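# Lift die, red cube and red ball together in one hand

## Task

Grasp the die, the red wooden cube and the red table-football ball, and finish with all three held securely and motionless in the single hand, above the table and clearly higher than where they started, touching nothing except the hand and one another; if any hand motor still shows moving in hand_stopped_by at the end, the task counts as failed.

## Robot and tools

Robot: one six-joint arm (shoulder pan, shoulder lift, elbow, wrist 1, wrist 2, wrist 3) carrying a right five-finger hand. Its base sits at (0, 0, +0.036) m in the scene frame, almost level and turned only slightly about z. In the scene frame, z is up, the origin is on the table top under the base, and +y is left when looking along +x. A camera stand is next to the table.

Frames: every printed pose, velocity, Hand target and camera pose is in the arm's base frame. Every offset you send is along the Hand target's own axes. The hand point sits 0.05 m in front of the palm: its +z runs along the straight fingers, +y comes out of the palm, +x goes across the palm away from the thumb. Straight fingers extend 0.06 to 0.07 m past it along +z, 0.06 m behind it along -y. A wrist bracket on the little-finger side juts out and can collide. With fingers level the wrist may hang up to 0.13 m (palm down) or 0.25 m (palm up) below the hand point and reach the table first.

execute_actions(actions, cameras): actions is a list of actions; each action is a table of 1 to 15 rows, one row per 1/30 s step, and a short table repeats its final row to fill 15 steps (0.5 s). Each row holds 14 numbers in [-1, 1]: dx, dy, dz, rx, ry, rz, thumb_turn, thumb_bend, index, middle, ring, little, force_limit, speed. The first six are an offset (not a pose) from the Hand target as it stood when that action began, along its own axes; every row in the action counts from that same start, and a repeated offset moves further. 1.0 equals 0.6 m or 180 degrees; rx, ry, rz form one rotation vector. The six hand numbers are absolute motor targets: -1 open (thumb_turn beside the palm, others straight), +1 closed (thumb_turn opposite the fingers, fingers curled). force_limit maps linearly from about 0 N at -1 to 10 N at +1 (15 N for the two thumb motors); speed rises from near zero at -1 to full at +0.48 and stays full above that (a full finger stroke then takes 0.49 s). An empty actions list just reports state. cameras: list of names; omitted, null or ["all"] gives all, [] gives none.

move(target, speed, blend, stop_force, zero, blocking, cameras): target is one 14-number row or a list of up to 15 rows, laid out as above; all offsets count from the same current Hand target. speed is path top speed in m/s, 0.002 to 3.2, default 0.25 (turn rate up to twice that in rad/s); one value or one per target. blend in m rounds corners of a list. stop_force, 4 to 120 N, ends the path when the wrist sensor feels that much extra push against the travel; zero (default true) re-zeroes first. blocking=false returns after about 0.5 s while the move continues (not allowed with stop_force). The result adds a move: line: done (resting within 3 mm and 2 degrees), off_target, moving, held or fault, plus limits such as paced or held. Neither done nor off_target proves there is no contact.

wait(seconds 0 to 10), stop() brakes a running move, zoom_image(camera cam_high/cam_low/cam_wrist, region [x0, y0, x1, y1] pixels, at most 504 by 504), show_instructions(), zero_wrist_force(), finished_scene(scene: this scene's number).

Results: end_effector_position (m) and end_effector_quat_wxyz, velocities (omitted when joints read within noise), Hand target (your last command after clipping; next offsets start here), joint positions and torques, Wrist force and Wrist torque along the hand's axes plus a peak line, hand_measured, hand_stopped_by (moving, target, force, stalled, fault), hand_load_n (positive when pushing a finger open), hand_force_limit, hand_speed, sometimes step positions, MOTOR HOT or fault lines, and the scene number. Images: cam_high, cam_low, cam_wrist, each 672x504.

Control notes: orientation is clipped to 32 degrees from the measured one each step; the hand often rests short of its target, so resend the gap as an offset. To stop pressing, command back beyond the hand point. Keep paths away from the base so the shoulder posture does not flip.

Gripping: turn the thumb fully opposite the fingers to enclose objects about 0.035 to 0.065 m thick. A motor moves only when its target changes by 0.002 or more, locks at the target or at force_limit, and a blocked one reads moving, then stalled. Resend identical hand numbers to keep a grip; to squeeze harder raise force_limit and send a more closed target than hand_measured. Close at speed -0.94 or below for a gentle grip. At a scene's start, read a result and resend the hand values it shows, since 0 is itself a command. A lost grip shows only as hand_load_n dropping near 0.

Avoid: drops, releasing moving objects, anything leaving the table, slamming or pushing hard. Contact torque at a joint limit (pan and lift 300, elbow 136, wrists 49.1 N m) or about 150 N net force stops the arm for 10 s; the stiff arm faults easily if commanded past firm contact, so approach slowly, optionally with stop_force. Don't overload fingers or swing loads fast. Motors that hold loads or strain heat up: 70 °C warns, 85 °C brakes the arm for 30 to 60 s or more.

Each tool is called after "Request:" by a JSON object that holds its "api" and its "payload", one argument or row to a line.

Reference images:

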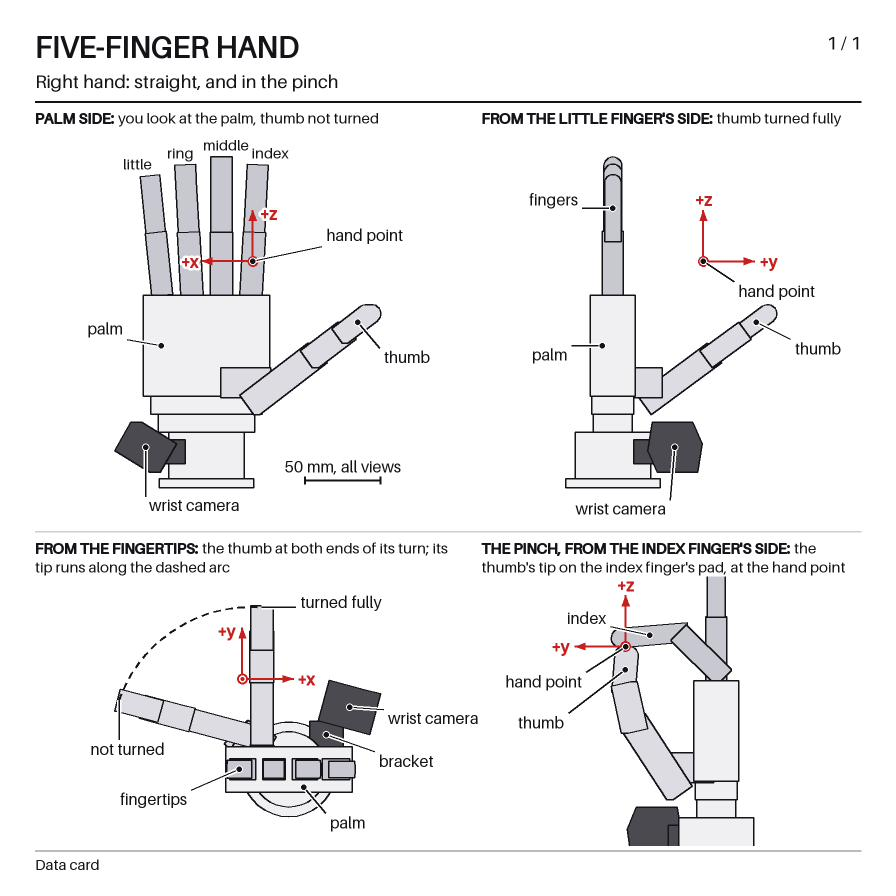

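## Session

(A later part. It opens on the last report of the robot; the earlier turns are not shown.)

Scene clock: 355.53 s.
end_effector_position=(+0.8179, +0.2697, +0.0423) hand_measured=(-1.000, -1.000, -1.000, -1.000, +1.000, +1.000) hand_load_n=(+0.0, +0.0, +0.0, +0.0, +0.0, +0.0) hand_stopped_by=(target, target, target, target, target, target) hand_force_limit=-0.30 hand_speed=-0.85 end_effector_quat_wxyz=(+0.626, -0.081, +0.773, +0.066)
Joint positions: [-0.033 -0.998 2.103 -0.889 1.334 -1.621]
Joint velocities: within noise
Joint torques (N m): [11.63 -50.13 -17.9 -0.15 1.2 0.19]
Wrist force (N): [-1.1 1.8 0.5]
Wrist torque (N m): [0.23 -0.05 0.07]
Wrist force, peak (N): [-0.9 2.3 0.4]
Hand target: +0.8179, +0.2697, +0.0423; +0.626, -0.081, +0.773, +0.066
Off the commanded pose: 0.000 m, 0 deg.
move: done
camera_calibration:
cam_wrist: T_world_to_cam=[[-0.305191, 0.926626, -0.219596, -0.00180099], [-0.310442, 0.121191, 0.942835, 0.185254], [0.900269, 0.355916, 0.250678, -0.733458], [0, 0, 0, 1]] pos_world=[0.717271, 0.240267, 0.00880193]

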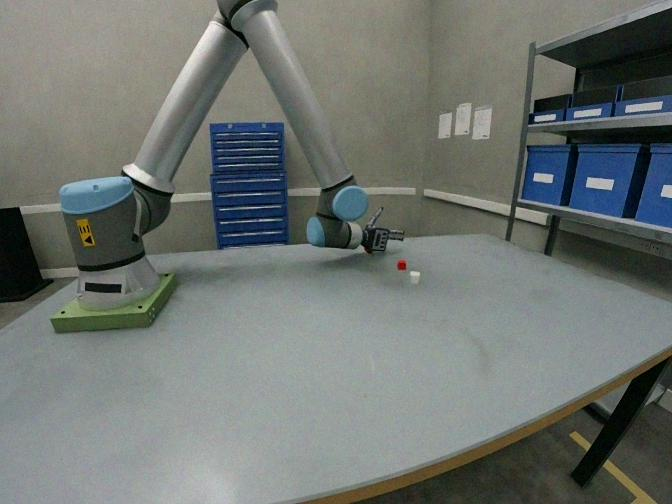

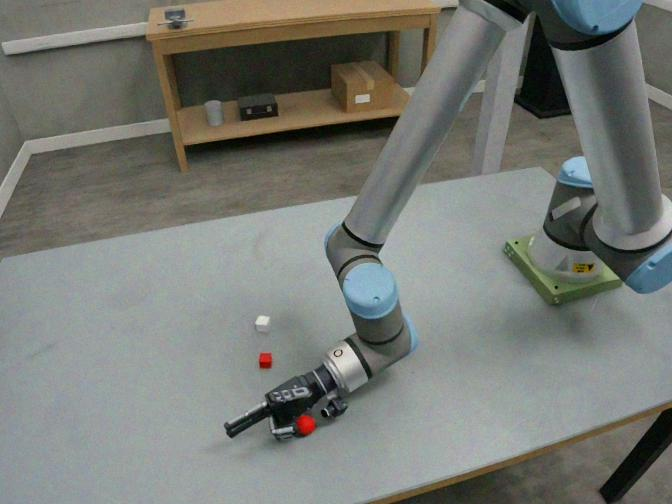

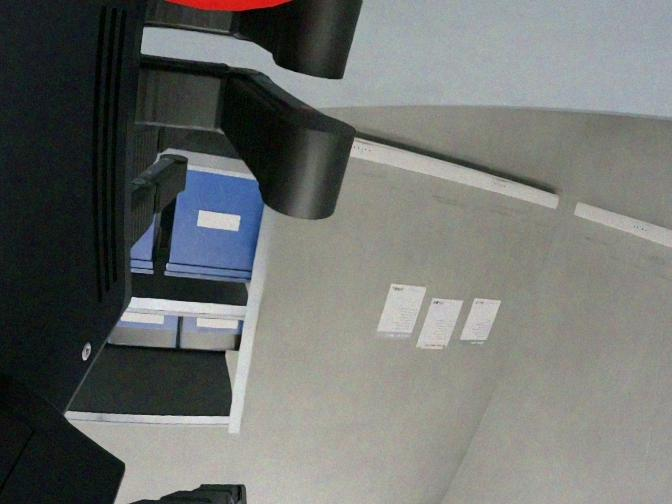

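Request:
{"api": "move", "payload": {
  "target": [0,0,0,0,0,0,-1,-1,-1,-1,0.3,0.3,-0.3,-0.3],
  "cameras": []
}}

Request:
{"api": "move", "payload": {
  "target": [0.0057,0.005,-0.0267,0,0,0,-1,-1,-1,-1,0.3,0.3,-0.3,-0.3],
  "speed": 0.03
}}

Request:
{"api": "zoom_image", "payload": {
  "camera": "cam_low",
  "region": [220, 320, 350, 460]
}}

Scene clock: 385.17 s.
end_effector_position=(+0.8179, +0.2697, +0.0423) hand_measured=(-1.000, -1.000, -1.000, -1.000, +0.300, +0.300) hand_load_n=(+0.0, +0.0, +0.0, +0.0, +0.0, +0.0) hand_stopped_by=(target, target, target, target, target, target) hand_force_limit=-0.30 hand_speed=-0.30 end_effector_quat_wxyz=(+0.626, -0.081, +0.773, +0.066)
Joint positions: [-0.033 -0.998 2.103 -0.889 1.334 -1.621]
Joint velocities: within noise
Joint torques (N m): [15.47 -50.06 -11.2 -1.23 1.24 -0.3]
Wrist force (N): [-1.0 1.7 0.4]
Wrist torque (N m): [0.21 -0.04 0.07]
Wrist force, peak (N): [-1.1 2.2 0.3]
Hand target: +0.8179, +0.2697, +0.0423; +0.626, -0.081, +0.773, +0.066
Off the commanded pose: 0.000 m, 0 deg.
move: done
No camera images: "cameras" was empty.

Scene clock: 386.00 s.
end_effector_position=(+0.8010, +0.2693, +0.0423) hand_measured=(-1.000, -1.000, -1.000, -1.000, +0.300, +0.300) hand_load_n=(+0.0, +0.0, +0.0, +0.0, +0.0, +0.0) hand_stopped_by=(target, target, target, target, target, target) hand_force_limit=-0.30 hand_speed=-0.30 end_effector_quat_wxyz=(+0.626, -0.081, +0.773, +0.066)
Joint positions: [-0.035 -1.012 2.136 -0.908 1.332 -1.622]
Joint velocities: within noise
Joint torques (N m): [-3.38 -49.96 -29.05 0.7 -1.83 -2.53]
Wrist force (N): [-0.7 1.8 0.3]
Wrist torque (N m): [0.23 -0.09 0.09]
Wrist force, peak (N): [-1.1 2.1 0.2]
Hand target: +0.8012, +0.2693, +0.0423; +0.626, -0.081, +0.773, +0.066
Off the commanded pose: 0.000 m, 0 deg.
move: done
camera_calibration:
cam_wrist: T_world_to_cam=[[-0.305264, 0.92659, -0.219648, -0.0065276], [-0.310462, 0.121215, 0.942826, 0.180064], [0.900237, 0.356004, 0.250668, -0.718099], [0, 0, 0, 1]] pos_world=[0.70037, 0.239868, 0.00880162]

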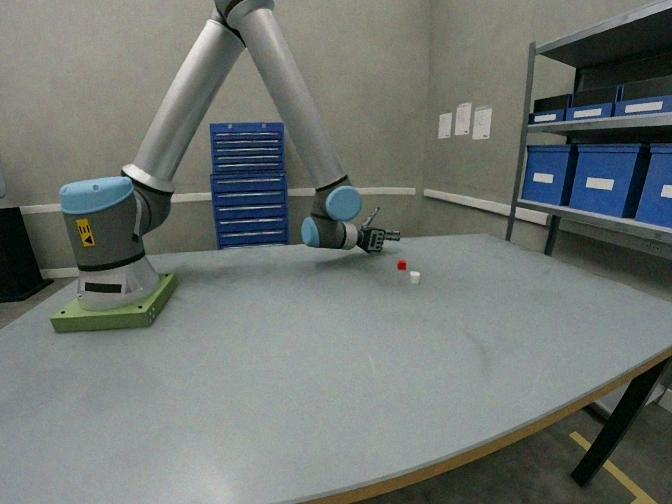

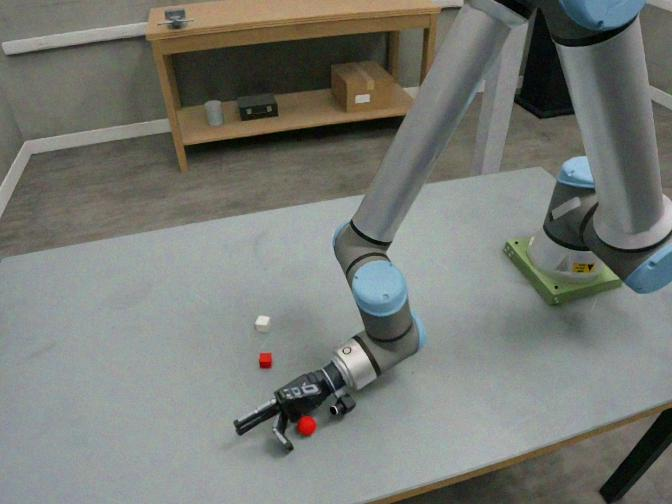

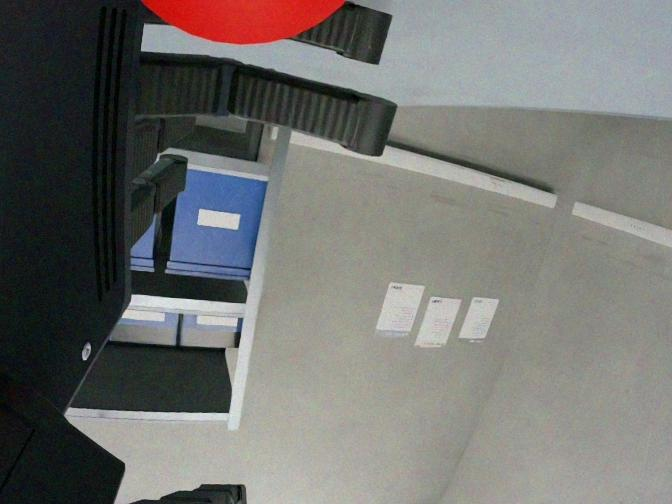

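Scaled by 3.600 from the camera's 672x504 image, which has a finer 960x720 frame.

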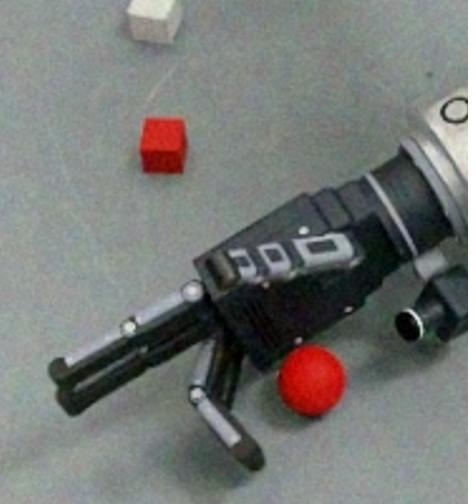

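Request:
{"api": "move", "payload": {
  "target": [0.0032,0.003,-0.015,0,0,0,-1,-1,-1,-1,0.3,0.3,-0.3,-0.3],
  "speed": 0.03,
  "cameras": ["cam_wrist"]
}}

Request:
{"api": "move", "payload": {
  "target": [0,0,0,0,0,0,-1,-1,-1,-1,1,1,-0.3,-0.85],
  "speed": 0.02
}}

Request:
{"api": "zoom_image", "payload": {
  "camera": "cam_low",
  "region": [220, 320, 350, 460]
}}

Scene clock: 390.90 s.
end_effector_position=(+0.7917, +0.2691, +0.0423) hand_measured=(-1.000, -1.000, -1.000, -1.000, +0.300, +0.300) hand_load_n=(+0.0, +0.5, +0.0, +0.0, +0.0, +0.0) hand_stopped_by=(target, target, target, target, target, target) hand_force_limit=-0.30 hand_speed=-0.30 end_effector_quat_wxyz=(+0.626, -0.081, +0.773, +0.066)
Joint positions: [-0.036 -1.02 2.155 -0.918 1.331 -1.622]
Joint velocities: within noise
Joint torques (N m): [-8.86 -53.73 -27.08 -0.11 -1.69 -2.22]
Wrist force (N): [-1.0 1.6 0.4]
Wrist torque (N m): [0.19 -0.05 0.06]
Wrist force, peak (N): [-1.2 2.0 0.3]
Hand target: +0.7918, +0.2691, +0.0423; +0.626, -0.081, +0.773, +0.066
Off the commanded pose: 0.000 m, 0 deg.
move: done
camera_calibration:
cam_wrist: T_world_to_cam=[[-0.305274, 0.926593, -0.21962, -0.00917583], [-0.310453, 0.121187, 0.942832, 0.177202], [0.900237, 0.356004, 0.250669, -0.709656], [0, 0, 0, 1]] pos_world=[0.69107, 0.239668, 0.00880176]
Images, in order (width x height): cam_wrist 672x504.

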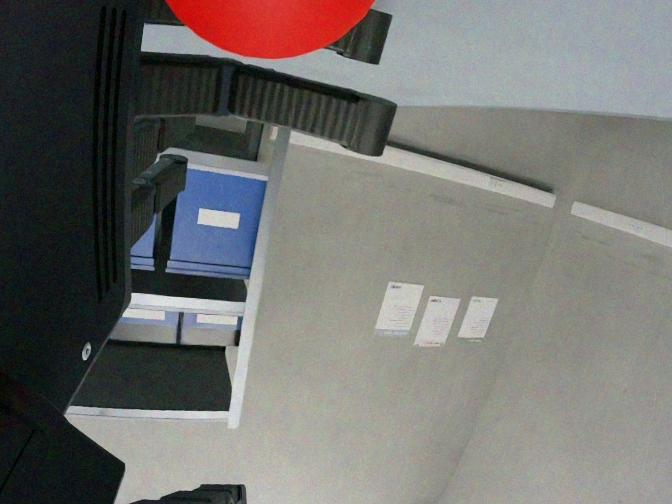

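Scene clock: 392.87 s.
end_effector_position=(+0.7919, +0.2691, +0.0423) hand_measured=(-1.000, -1.000, -1.000, -1.000, +1.000, +1.000) hand_load_n=(+0.0, +0.0, +0.0, +0.0, +0.0, +0.0) hand_stopped_by=(target, target, target, target, target, target) hand_force_limit=-0.30 hand_speed=-0.85 end_effector_quat_wxyz=(+0.626, -0.081, +0.773, +0.066)
Joint positions: [-0.036 -1.02 2.154 -0.918 1.331 -1.622]
Joint velocities: within noise
Joint torques (N m): [-1.29 -45.63 -24.29 1.16 0.63 -1.92]
Wrist force (N): [-0.6 1.6 0.2]
Wrist torque (N m): [0.20 -0.11 0.09]
Wrist force, peak (N): [-1.2 2.0 0.4]
Hand target: +0.7918, +0.2691, +0.0423; +0.626, -0.081, +0.773, +0.066
Off the commanded pose: 0.000 m, 0 deg.
move: done
camera_calibration:
cam_wrist: T_world_to_cam=[[-0.305191, 0.926626, -0.219596, -0.00917997], [-0.310442, 0.121191, 0.942835, 0.177255], [0.900269, 0.355916, 0.250678, -0.709837], [0, 0, 0, 1]] pos_world=[0.691271, 0.239667, 0.00880193]

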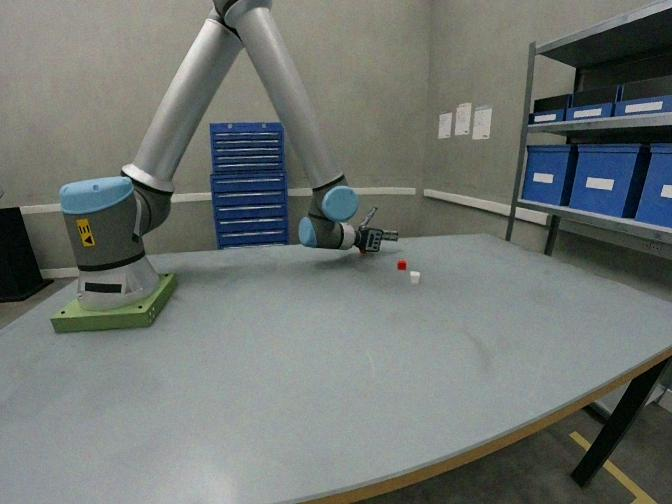

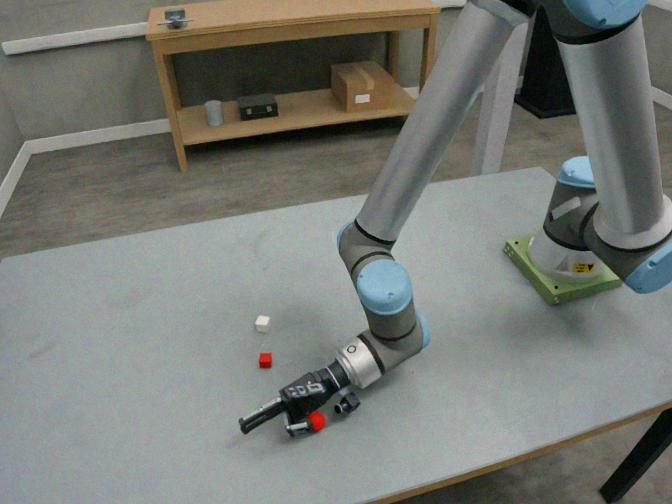

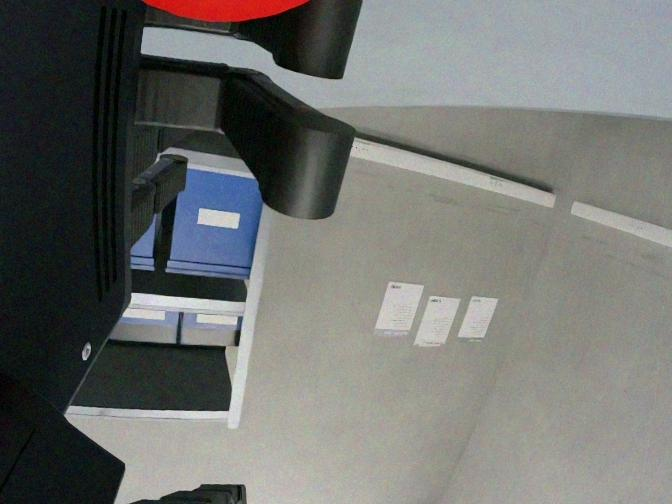

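Scaled by 3.600 from the camera's 672x504 image, which has a finer 960x720 frame.

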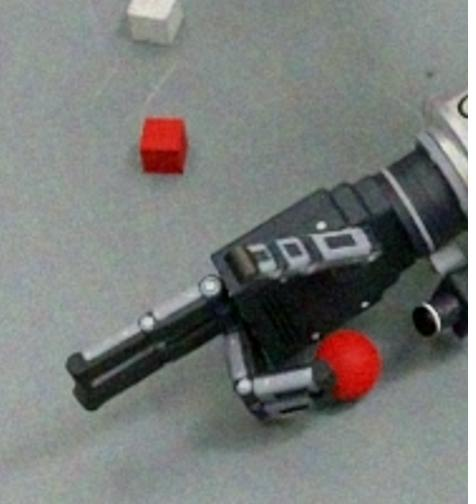

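Request:
{"api": "move", "payload": {
  "target": [0,0,0,0,0,0,-1,-1,-1,-1,0.3,0.3,-0.3,-0.3],
  "cameras": []
}}

Request:
{"api": "move", "payload": {
  "target": [0.0057,0.01,-0.0247,0,0,0,-1,-1,-1,-1,0.3,0.3,-0.3,-0.3],
  "speed": 0.03,
  "cameras": ["cam_low","cam_wrist"]
}}

Request:
{"api": "zoom_image", "payload": {
  "camera": "cam_low",
  "region": [220, 320, 350, 460]
}}

Scene clock: 412.27 s.
end_effector_position=(+0.7919, +0.2691, +0.0423) hand_measured=(-1.000, -1.000, -1.000, -1.000, +0.300, +0.300) hand_load_n=(+0.0, +0.0, +0.0, +0.0, +0.0, +0.0) hand_stopped_by=(target, target, target, target, target, target) hand_force_limit=-0.30 hand_speed=-0.30 end_effector_quat_wxyz=(+0.626, -0.081, +0.773, +0.066)
Joint positions: [-0.036 -1.02 2.154 -0.918 1.331 -1.622]
Joint velocities: within noise
Joint torques (N m): [4.95 -48.71 -8.6 -1.33 0.8 -1.78]
Wrist force (N): [-0.8 1.8 0.2]
Wrist torque (N m): [0.24 -0.06 0.08]
Wrist force, peak (N): [-1.1 2.0 0.3]
Hand target: +0.7918, +0.2691, +0.0423; +0.626, -0.081, +0.773, +0.066
Off the commanded pose: 0.000 m, 0 deg.
move: done
No camera images: "cameras" was empty.

Scene clock: 413.07 s.
end_effector_position=(+0.7755, +0.2719, +0.0421) hand_measured=(-1.000, -1.000, -1.000, -1.000, +0.300, +0.300) hand_load_n=(+0.0, +0.0, +0.0, +0.0, +0.0, +0.0) hand_stopped_by=(target, target, target, target, target, target) hand_force_limit=-0.30 hand_speed=-0.30 end_effector_quat_wxyz=(+0.626, -0.081, +0.773, +0.066)
Joint positions: [-0.032 -1.033 2.185 -0.936 1.335 -1.621]
Joint velocities: within noise
Joint torques (N m): [1.68 -49.59 -28.42 0.83 0.8 1.1]
Wrist force (N): [-0.6 1.8 0.3]
Wrist torque (N m): [0.24 -0.10 0.10]
Wrist force, peak (N): [-0.9 1.9 0.1]
Hand target: +0.7757, +0.2718, +0.0421; +0.626, -0.081, +0.773, +0.066
Off the commanded pose: 0.000 m, 0 deg.
move: done
camera_calibration:
cam_wrist: T_world_to_cam=[[-0.305181, 0.926623, -0.219624, -0.0168288], [-0.310451, 0.121219, 0.942829, 0.172013], [0.900269, 0.355916, 0.250678, -0.696019], [0, 0, 0, 1]] pos_world=[0.674871, 0.242467, 0.0086018]
Images, in order (width x height): cam_low 672x504, cam_wrist 672x504.

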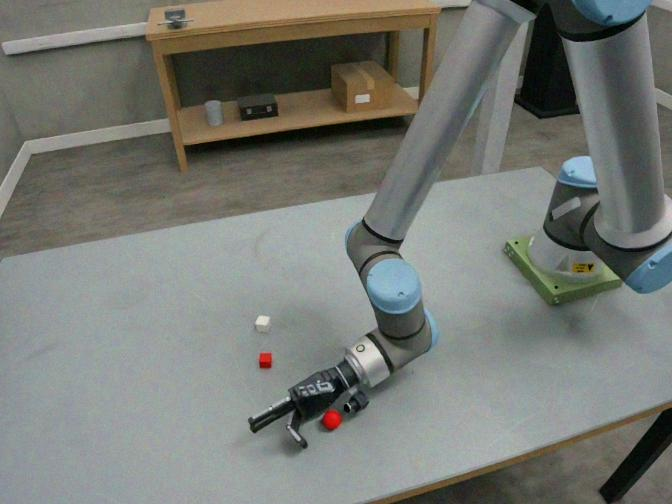

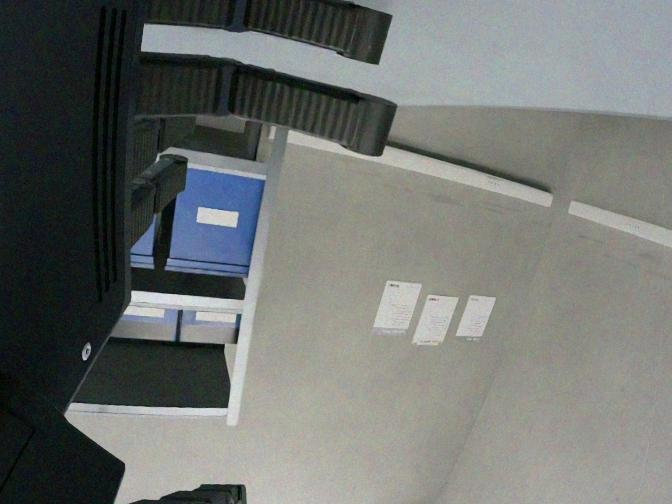

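Scaled by 3.600 from the camera's 672x504 image, which has a finer 960x720 frame.

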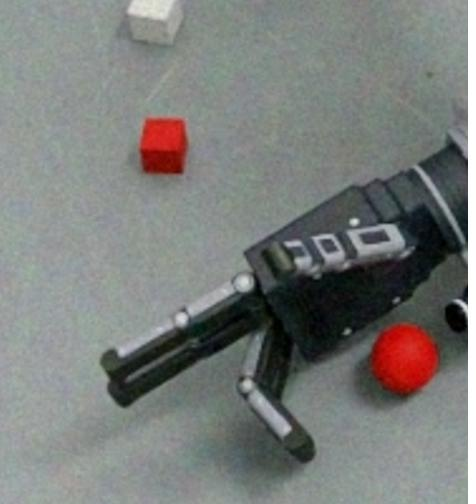

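Request:
{"api": "move", "payload": {
  "target": [0.0095,0.0,-0.0445,0,0,0,-1,-1,-1,-1,0.3,0.3,-0.3,-0.3],
  "speed": 0.04,
  "cameras": ["cam_low","cam_wrist"]
}}

Request:
{"api": "zoom_image", "payload": {
  "camera": "cam_low",
  "region": [220, 320, 350, 460]
}}

Scene clock: 419.23 s.
end_effector_position=(+0.7489, +0.2661, +0.0421) hand_measured=(-1.000, -1.000, -1.000, -1.000, +0.300, +0.300) hand_load_n=(+0.0, +0.0, +0.0, +0.0, +0.0, +0.0) hand_stopped_by=(target, target, target, target, target, target) hand_force_limit=-0.30 hand_speed=-0.30 end_effector_quat_wxyz=(+0.626, -0.081, +0.773, +0.066) end_effector_velocity=(+0.003, +0.000, +0.001) end_effector_angular_velocity=(-0.001, -0.003, +0.000)
Joint positions: [-0.045 -1.056 2.239 -0.967 1.322 -1.624]
Joint velocities: [0 0.001 -0.005 0.002 0.001 -0.001]
Joint torques (N m): [7.9 -44.34 -28.03 1.92 0.53 -1.79]
Wrist force (N): [-1.0 1.5 0.2]
Wrist torque (N m): [0.19 -0.06 0.07]
Wrist force, peak (N): [-1.4 1.7 1.2]
Hand target: +0.7490, +0.2662, +0.0421; +0.626, -0.081, +0.773, +0.066
Off the commanded pose: 0.000 m, 0 deg.
move: done
camera_calibration:
cam_wrist: T_world_to_cam=[[-0.305255, 0.92658, -0.2197, -0.019514], [-0.310591, 0.121219, 0.942783, 0.164548], [0.900196, 0.356026, 0.250785, -0.669987], [0, 0, 0, 1]] pos_world=[0.64827, 0.236668, 0.00860215]
Images, in order (width x height): cam_low 672x504, cam_wrist 672x504.

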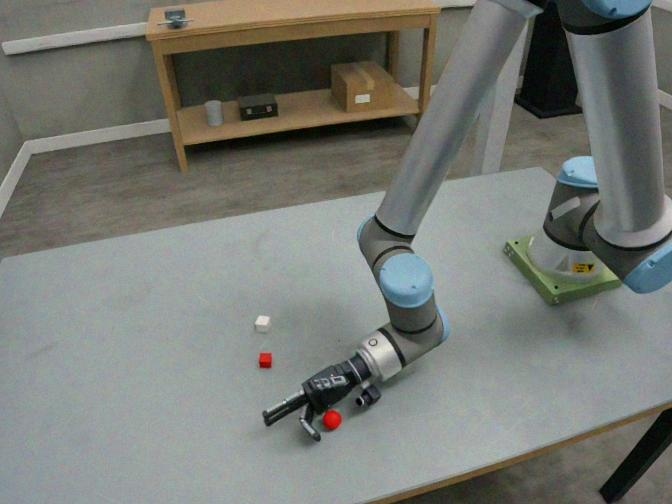

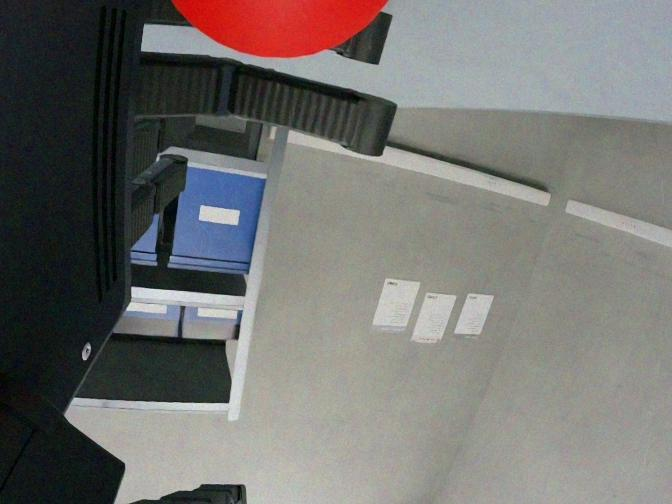

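Scaled by 3.600 from the camera's 672x504 image, which has a finer 960x720 frame.

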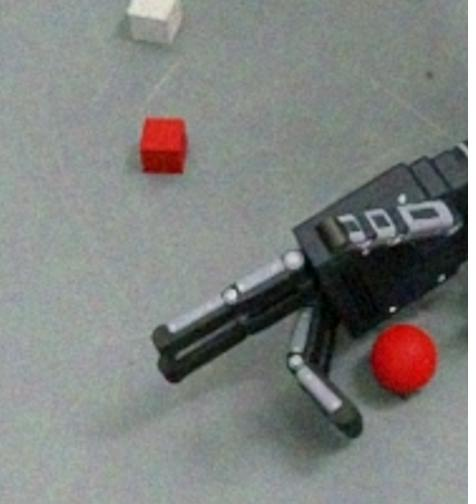

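Request:
{"api": "move", "payload": {
  "target": [-0.001,0.0133,0.005,0,0,0,-1,-1,-1,-1,0.3,0.3,-0.3,-0.3],
  "speed": 0.02,
  "cameras": ["cam_wrist"]
}}

Request:
{"api": "move", "payload": {
  "target": [0,0,0,0,0,0,-1,-1,-1,-1,0.95,0.95,-0.4,-0.88],
  "speed": 0.02,
  "cameras": ["cam_low","cam_wrist"]
}}

Request:
{"api": "zoom_image", "payload": {
  "camera": "cam_low",
  "region": [220, 320, 350, 460]
}}

Scene clock: 424.63 s.
end_effector_position=(+0.7504, +0.2747, +0.0420) hand_measured=(-1.000, -1.000, -1.000, -1.000, +0.300, +0.300) hand_load_n=(+0.0, +0.0, +0.0, +0.0, +0.0, +0.0) hand_stopped_by=(target, target, target, target, target, target) hand_force_limit=-0.30 hand_speed=-0.30 end_effector_quat_wxyz=(+0.626, -0.081, +0.773, +0.066)
Joint positions: [-0.028 -1.052 2.231 -0.963 1.339 -1.62]
Joint velocities: within noise
Joint torques (N m): [-10.03 -49.65 -16.06 0.51 -1.03 0.17]
Wrist force (N): [-0.8 1.4 0.1]
Wrist torque (N m): [0.19 -0.07 0.08]
Wrist force, peak (N): [-1.0 1.9 0.4]
Hand target: +0.7504, +0.2746, +0.0420; +0.626, -0.081, +0.773, +0.066
Off the commanded pose: 0.000 m, 0 deg.
move: done
camera_calibration:
cam_wrist: T_world_to_cam=[[-0.305191, 0.926626, -0.219596, -0.0271004], [-0.310442, 0.121191, 0.942835, 0.163976], [0.900269, 0.355916, 0.250678, -0.674394], [0, 0, 0, 1]] pos_world=[0.649771, 0.245267, 0.00850193]
Images, in order (width x height): cam_wrist 672x504.

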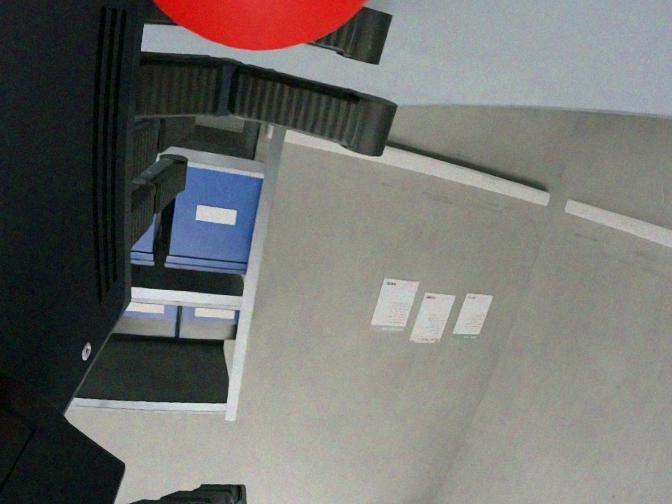

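Scene clock: 426.83 s.
end_effector_position=(+0.7503, +0.2746, +0.0420) hand_measured=(-1.000, -1.000, -1.000, -1.000, +0.950, +0.950) hand_load_n=(+0.0, +0.0, +0.0, +0.0, +0.0, +0.0) hand_stopped_by=(target, target, target, target, target, target) hand_force_limit=-0.40 hand_speed=-0.88 end_effector_quat_wxyz=(+0.626, -0.081, +0.773, +0.066)
Joint positions: [-0.028 -1.052 2.231 -0.963 1.339 -1.62]
Joint velocities: within noise
Joint torques (N m): [-5.66 -69.35 -8.52 -3.92 -2.21 -0.85]
Wrist force (N): [-0.8 1.8 0.3]
Wrist torque (N m): [0.23 -0.09 0.09]
Wrist force, peak (N): [-1.3 1.9 0.3]
Hand target: +0.7504, +0.2746, +0.0420; +0.626, -0.081, +0.773, +0.066
Off the commanded pose: 0.000 m, 0 deg.
move: done
camera_calibration:
cam_wrist: T_world_to_cam=[[-0.305191, 0.926626, -0.219596, -0.0270382], [-0.310442, 0.121191, 0.942835, 0.163957], [0.900269, 0.355916, 0.250678, -0.674269], [0, 0, 0, 1]] pos_world=[0.649671, 0.245167, 0.00850193]
Images, in order (width x height): cam_low 672x504, cam_wrist 672x504.

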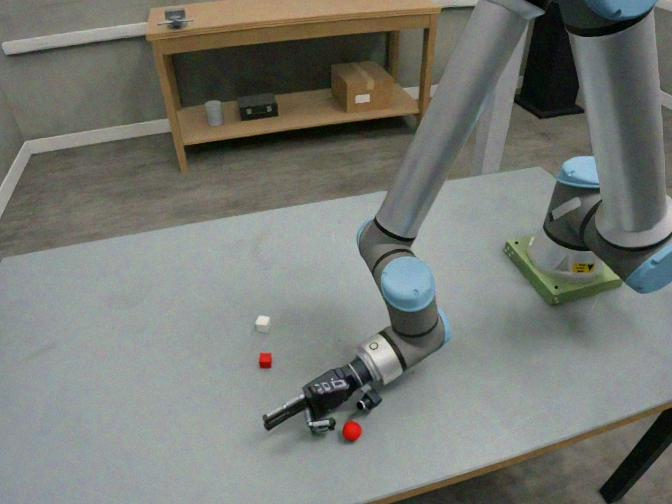

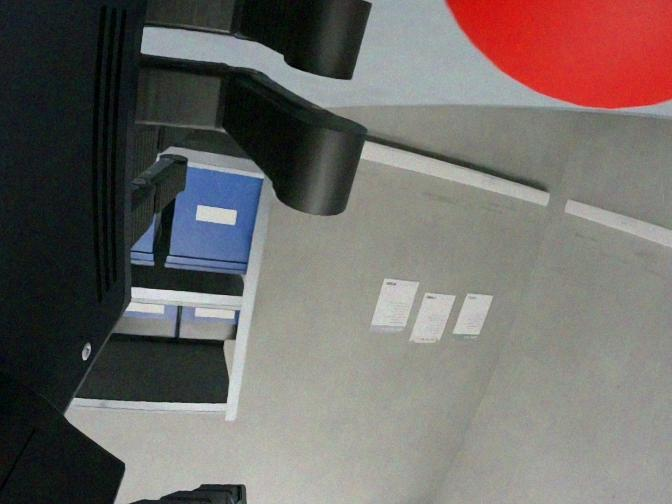

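Scaled by 3.600 from the camera's 672x504 image, which has a finer 960x720 frame.

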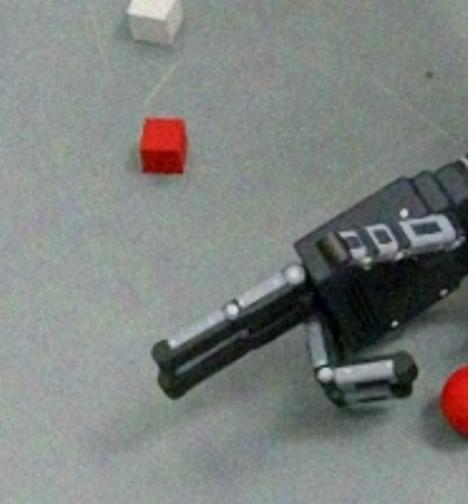

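Request:
{"api": "zoom_image", "payload": {
  "camera": "cam_low",
  "region": [300, 380, 400, 480]
}}

Scaled by 5.040 from the camera's 672x504 image, which has a finer 960x720 frame.

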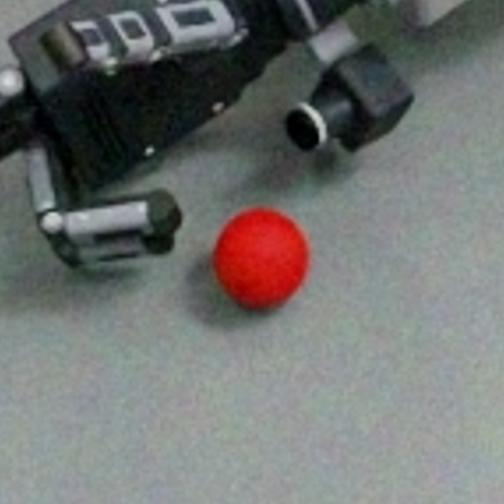

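Request:
{"api": "move", "payload": {
  "target": [
    [-0.0938,-0.0163,-0.0235,0,0,0,-1,-1,-1,-1,0.3,0.3,-0.4,-0.3],
    [-0.0882,0.0632,-0.0497,0,0,0,-1,-1,-1,-1,0.3,0.3,-0.4,-0.3]
  ],
  "speed": 0.12,
  "cameras": ["cam_low"]
}}

Request:
{"api": "move", "payload": {
  "target": [0.095,0,0.0202,0,0,0,-1,-1,-1,-1,0.3,0.3,-0.4,-0.3],
  "speed": 0.025,
  "stop_force": 4,
  "cameras": ["cam_low","cam_wrist"]
}}

Request:
{"api": "zoom_image", "payload": {
  "camera": "cam_low",
  "region": [280, 360, 400, 480]
}}

Scene clock: 456.47 s.
end_effector_position=(+0.7247, +0.3079, +0.1001) hand_measured=(-1.000, -1.000, -1.000, -1.000, +0.300, +0.300) hand_load_n=(-0.5, +0.0, +0.0, +0.0, +0.0, +0.0) hand_stopped_by=(target, target, target, target, target, target) hand_force_limit=-0.40 hand_speed=-0.30 end_effector_quat_wxyz=(+0.626, -0.081, +0.773, +0.066)
Joint positions: [0.04 -1.174 2.25 -0.863 1.406 -1.605]
Joint velocities: within noise
Joint torques (N m): [7.26 -38.14 -31.6 1.19 -1.28 -2.25]
Wrist force (N): [-0.9 2.2 0.5]
Wrist torque (N m): [0.28 -0.08 0.10]
Wrist force, peak (N): [-0.8 3.0 -0.4]
Hand target: +0.7248, +0.3079, +0.1001; +0.626, -0.081, +0.773, +0.066
Off the commanded pose: 0.000 m, 0 deg.
move: done
Images, in order (width x height): cam_low 672x504.

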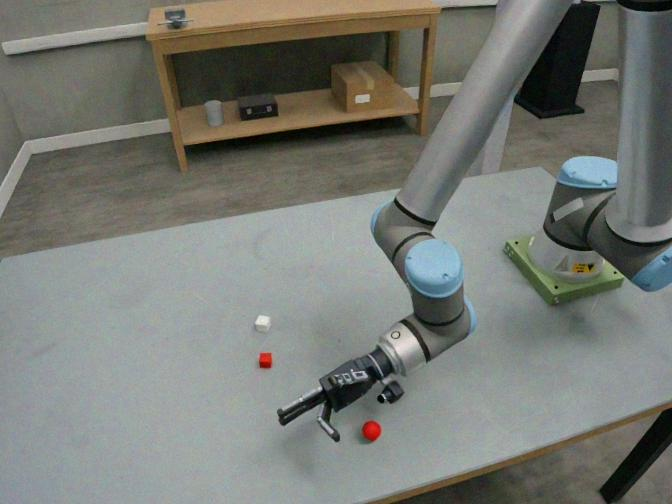

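Scene clock: 459.83 s.
end_effector_position=(+0.7247, +0.3080, +0.0418) hand_measured=(-1.000, -1.000, -1.000, -1.000, +0.300, +0.300) hand_load_n=(+0.0, +0.0, +0.0, +0.0, +0.0, +0.0) hand_stopped_by=(target, target, target, target, target, target) hand_force_limit=-0.40 hand_speed=-0.30 end_effector_quat_wxyz=(+0.626, -0.081, +0.773, +0.066)
Joint positions: [0.041 -1.063 2.257 -0.982 1.406 -1.605]
Joint velocities: within noise
Joint torques (N m): [11.99 -67.71 -8.65 1.17 1.61 -0.05]
Wrist force (N): [-1.0 1.2 0.4]
Wrist torque (N m): [0.14 -0.06 0.07]
Wrist force, peak (N): [-0.9 2.0 0.7]
Hand target: +0.7247, +0.3080, +0.0418; +0.626, -0.081, +0.773, +0.066
Off the commanded pose: 0.000 m, 0 deg.
move: done
camera_calibration:
cam_wrist: T_world_to_cam=[[-0.305191, 0.926626, -0.219596, -0.0658443], [-0.310442, 0.121191, 0.942835, 0.152151], [0.900269, 0.355916, 0.250678, -0.663059], [0, 0, 0, 1]] pos_world=[0.624071, 0.278567, 0.00830193]
Images, in order (width x height): cam_low 672x504, cam_wrist 672x504.

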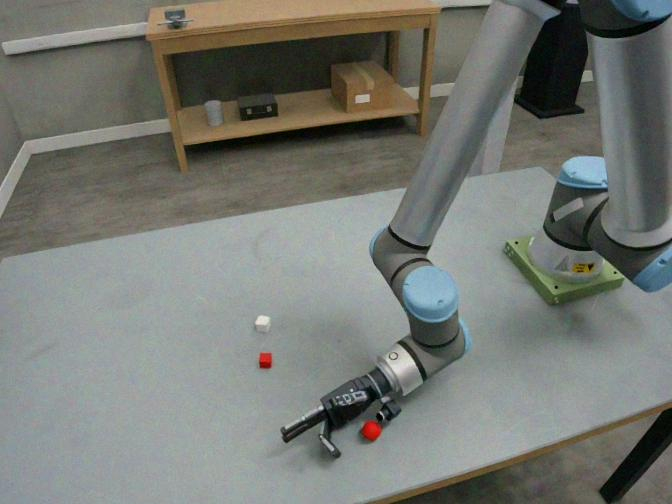

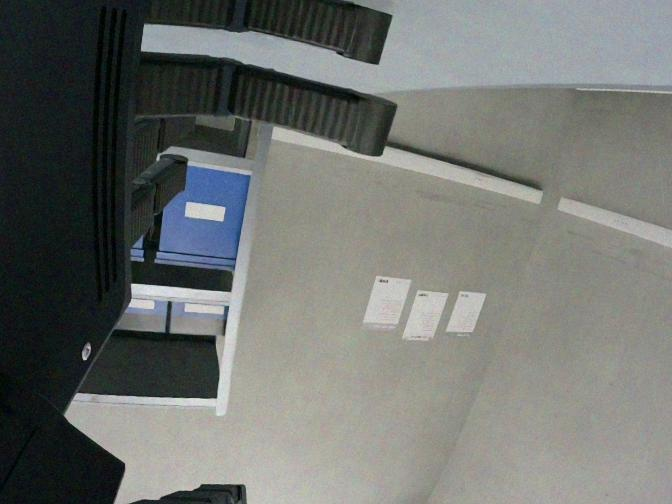

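Scaled by 4.200 from the camera's 672x504 image, which has a finer 960x720 frame.

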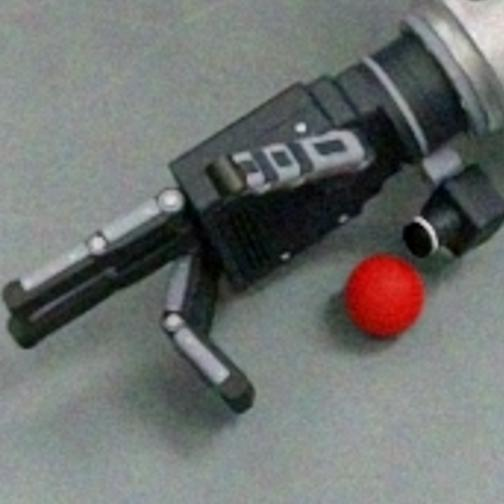

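Request:
{"api": "move", "payload": {
  "target": [
    [0.0112,0,-0.0527,0,0,0,-1,-1,-1,-1,0.3,0.3,-0.4,-0.3],
    [0.0112,0.0292,-0.0527,0,0,0,-1,-1,-1,-1,0.3,0.3,-0.4,-0.3]
  ],
  "speed": 0.04,
  "cameras": ["cam_low","cam_wrist"]
}}

Request:
{"api": "zoom_image", "payload": {
  "camera": "cam_low",
  "region": [280, 360, 400, 480]
}}

Scene clock: 466.37 s.
end_effector_position=(+0.6895, +0.3185, +0.0418) hand_measured=(-1.000, -1.000, -1.000, -1.000, +0.300, +0.300) hand_load_n=(+0.0, +0.0, +0.0, +0.0, +0.0, +0.0) hand_stopped_by=(target, target, target, target, target, target) hand_force_limit=-0.40 hand_speed=-0.30 end_effector_quat_wxyz=(+0.626, -0.081, +0.773, +0.066) end_effector_velocity=(+0.001, -0.002, +0.000) end_effector_angular_velocity=(-0.001, +0.000, +0.000)
Joint positions: [0.067 -1.086 2.313 -1.015 1.432 -1.599]
Joint velocities: [-0.005 0 0 0.001 -0.005 -0.002]
Joint torques (N m): [-6.99 -46.46 -16.29 0.38 -1.48 -0.73]
Wrist force (N): [-1.1 1.5 0.4]
Wrist torque (N m): [0.19 -0.05 0.07]
Wrist force, peak (N): [-1.1 2.0 0.7]
Hand target: +0.6895, +0.3184, +0.0418; +0.626, -0.081, +0.773, +0.066
Off the commanded pose: 0.000 m, 0 deg.
move: done
camera_calibration:
cam_wrist: T_world_to_cam=[[-0.305136, 0.92667, -0.219485, -0.0863617], [-0.310403, 0.121109, 0.942859, 0.139951], [0.900301, 0.355829, 0.250687, -0.635101], [0, 0, 0, 1]] pos_world=[0.588871, 0.289067, 0.00830253]
Images, in order (width x height): cam_low 672x504, cam_wrist 672x504.

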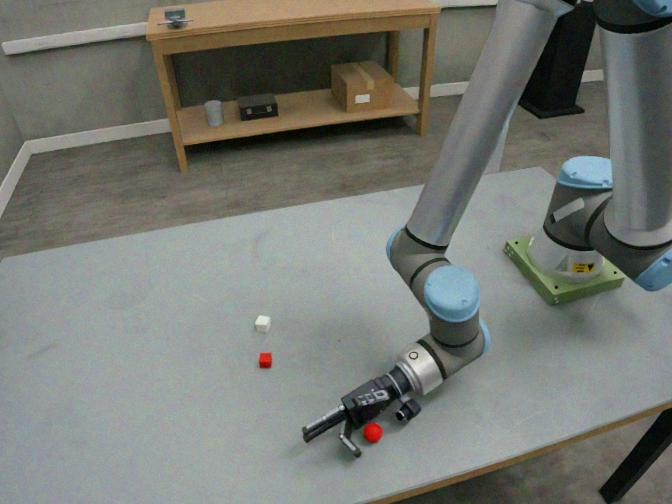

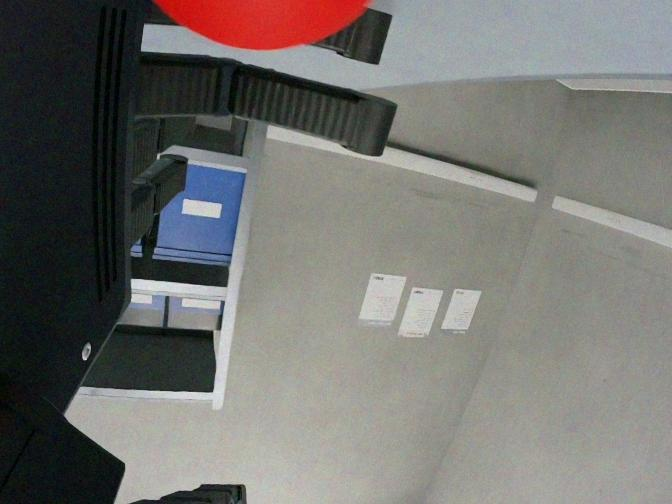

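Scaled by 4.200 from the camera's 672x504 image, which has a finer 960x720 frame.

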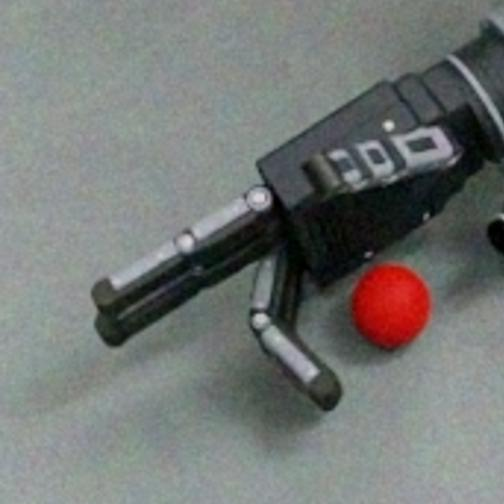

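Request:
{"api": "move", "payload": {
  "target": [
    [-0.002,0,0.01,0,0,0,-1,-1,-1,-1,0.3,0.3,-0.4,-0.3],
    [-0.002,0.0115,0.01,0,0,0,-1,-1,-1,-1,0.3,0.3,-0.4,-0.3]
  ],
  "speed": 0.03,
  "cameras": ["cam_wrist"]
}}

Scene clock: 469.77 s.
end_effector_position=(+0.6941, +0.3265, +0.0418) hand_measured=(-1.000, -1.000, -1.000, -1.000, +0.300, +0.300) hand_load_n=(+0.0, +0.0, +0.0, +0.0, +0.0, +0.0) hand_stopped_by=(target, target, target, target, target, target) hand_force_limit=-0.40 hand_speed=-0.30 end_effector_quat_wxyz=(+0.626, -0.081, +0.773, +0.066)
Joint positions: [0.084 -1.08 2.299 -1.007 1.448 -1.596]
Joint velocities: within noise
Joint torques (N m): [-4.16 -44.33 -18.62 0.48 -3.08 -0.63]
Wrist force (N): [-0.7 1.8 0.4]
Wrist torque (N m): [0.23 -0.09 0.09]
Wrist force, peak (N): [-1.2 2.2 0.2]
Hand target: +0.6940, +0.3264, +0.0418; +0.626, -0.081, +0.773, +0.066
Off the commanded pose: 0.000 m, 0 deg.
move: done
camera_calibration:
cam_wrist: T_world_to_cam=[[-0.30522, 0.926637, -0.219509, -0.0923125], [-0.310414, 0.121105, 0.942856, 0.140417], [0.900269, 0.355917, 0.250678, -0.642095], [0, 0, 0, 1]] pos_world=[0.59347, 0.297068, 0.00830235]
Images, in order (width x height): cam_wrist 672x504.

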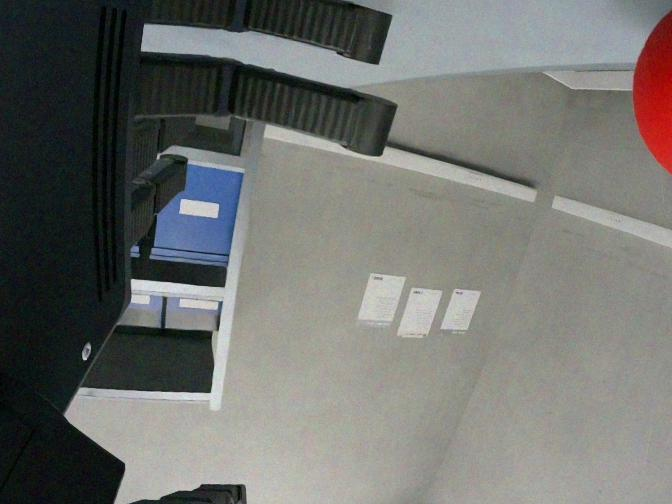

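Request:
{"api": "move", "payload": {
  "target": [-0.0938,-0.02,-0.0235,0,0,0,-1,-1,-1,-1,0.82,0.82,-0.4,-0.3],
  "speed": 0.12,
  "cameras": ["cam_low"]
}}

Request:
{"api": "wait", "payload": {
  "seconds": 3,
  "cameras": ["cam_low"]
}}

Scene clock: 479.17 s.
end_effector_position=(+0.6945, +0.3141, +0.0997) hand_measured=(-1.000, -1.000, -1.000, -1.000, +0.820, +0.820) hand_load_n=(+0.0, +0.0, +0.0, +0.0, +0.0, +0.0) hand_stopped_by=(target, target, target, target, target, target) hand_force_limit=-0.40 hand_speed=-0.30 end_effector_quat_wxyz=(+0.626, -0.081, +0.773, +0.066)
Joint positions: [0.057 -1.2 2.301 -0.888 1.422 -1.602]
Joint velocities: within noise
Joint torques (N m): [12.55 -55.8 -29.93 -2.67 1.86 -0.15]
Wrist force (N): [-0.7 1.7 0.8]
Wrist torque (N m): [0.18 -0.12 0.09]
Wrist force, peak (N): [-2.4 1.2 -0.1]
Hand target: +0.6945, +0.3142, +0.0997; +0.626, -0.081, +0.773, +0.066
Off the commanded pose: 0.000 m, 0 deg.
move: done
Images, in order (width x height): cam_low 672x504.

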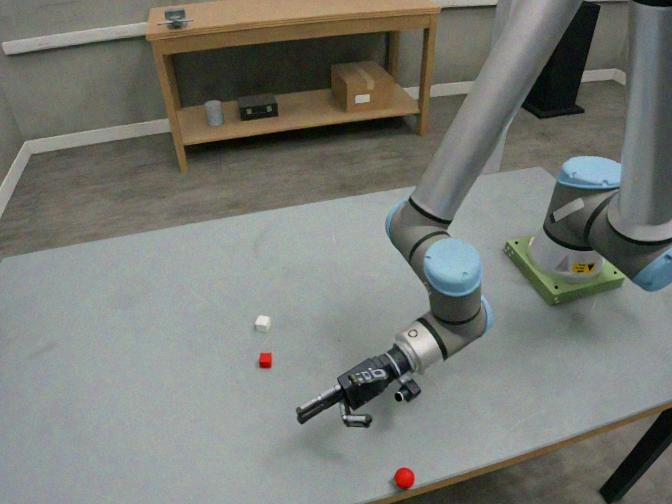

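Scene clock: 482.17 s.
end_effector_position=(+0.6945, +0.3142, +0.0997) hand_measured=(-1.000, -1.000, -1.000, -1.000, +0.820, +0.820) hand_load_n=(+0.0, +0.0, +0.0, +0.0, +0.0, +0.0) hand_stopped_by=(target, target, target, target, target, target) hand_force_limit=-0.40 hand_speed=-0.30 end_effector_quat_wxyz=(+0.626, -0.081, +0.773, +0.066)
Joint positions: [0.057 -1.2 2.3 -0.888 1.422 -1.602]
Joint velocities: within noise
Joint torques (N m): [10.14 -61.1 -22.57 0.97 1.53 0.38]
Wrist force (N): [-0.8 1.6 0.2]
Wrist torque (N m): [0.21 -0.09 0.08]
Wrist force, peak (N): [-1.0 2.2 0.3]
Hand target: +0.6945, +0.3142, +0.0997; +0.626, -0.081, +0.773, +0.066
Off the commanded pose: 0.000 m, 0 deg.
wait: 3.00 s; at rest by 0.17 s
Images, in order (width x height): cam_low 672x504.

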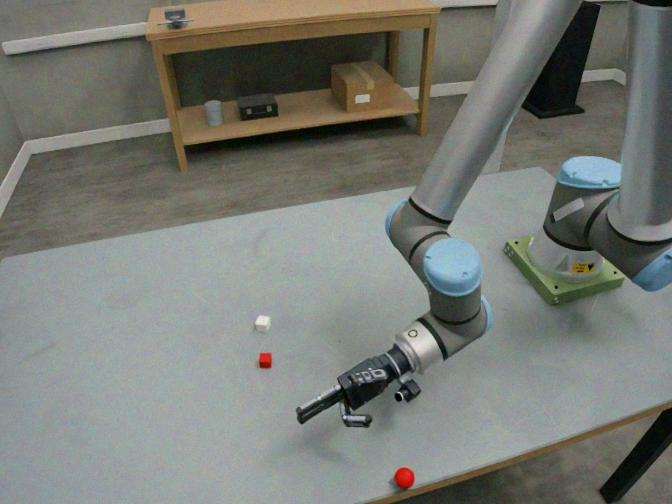

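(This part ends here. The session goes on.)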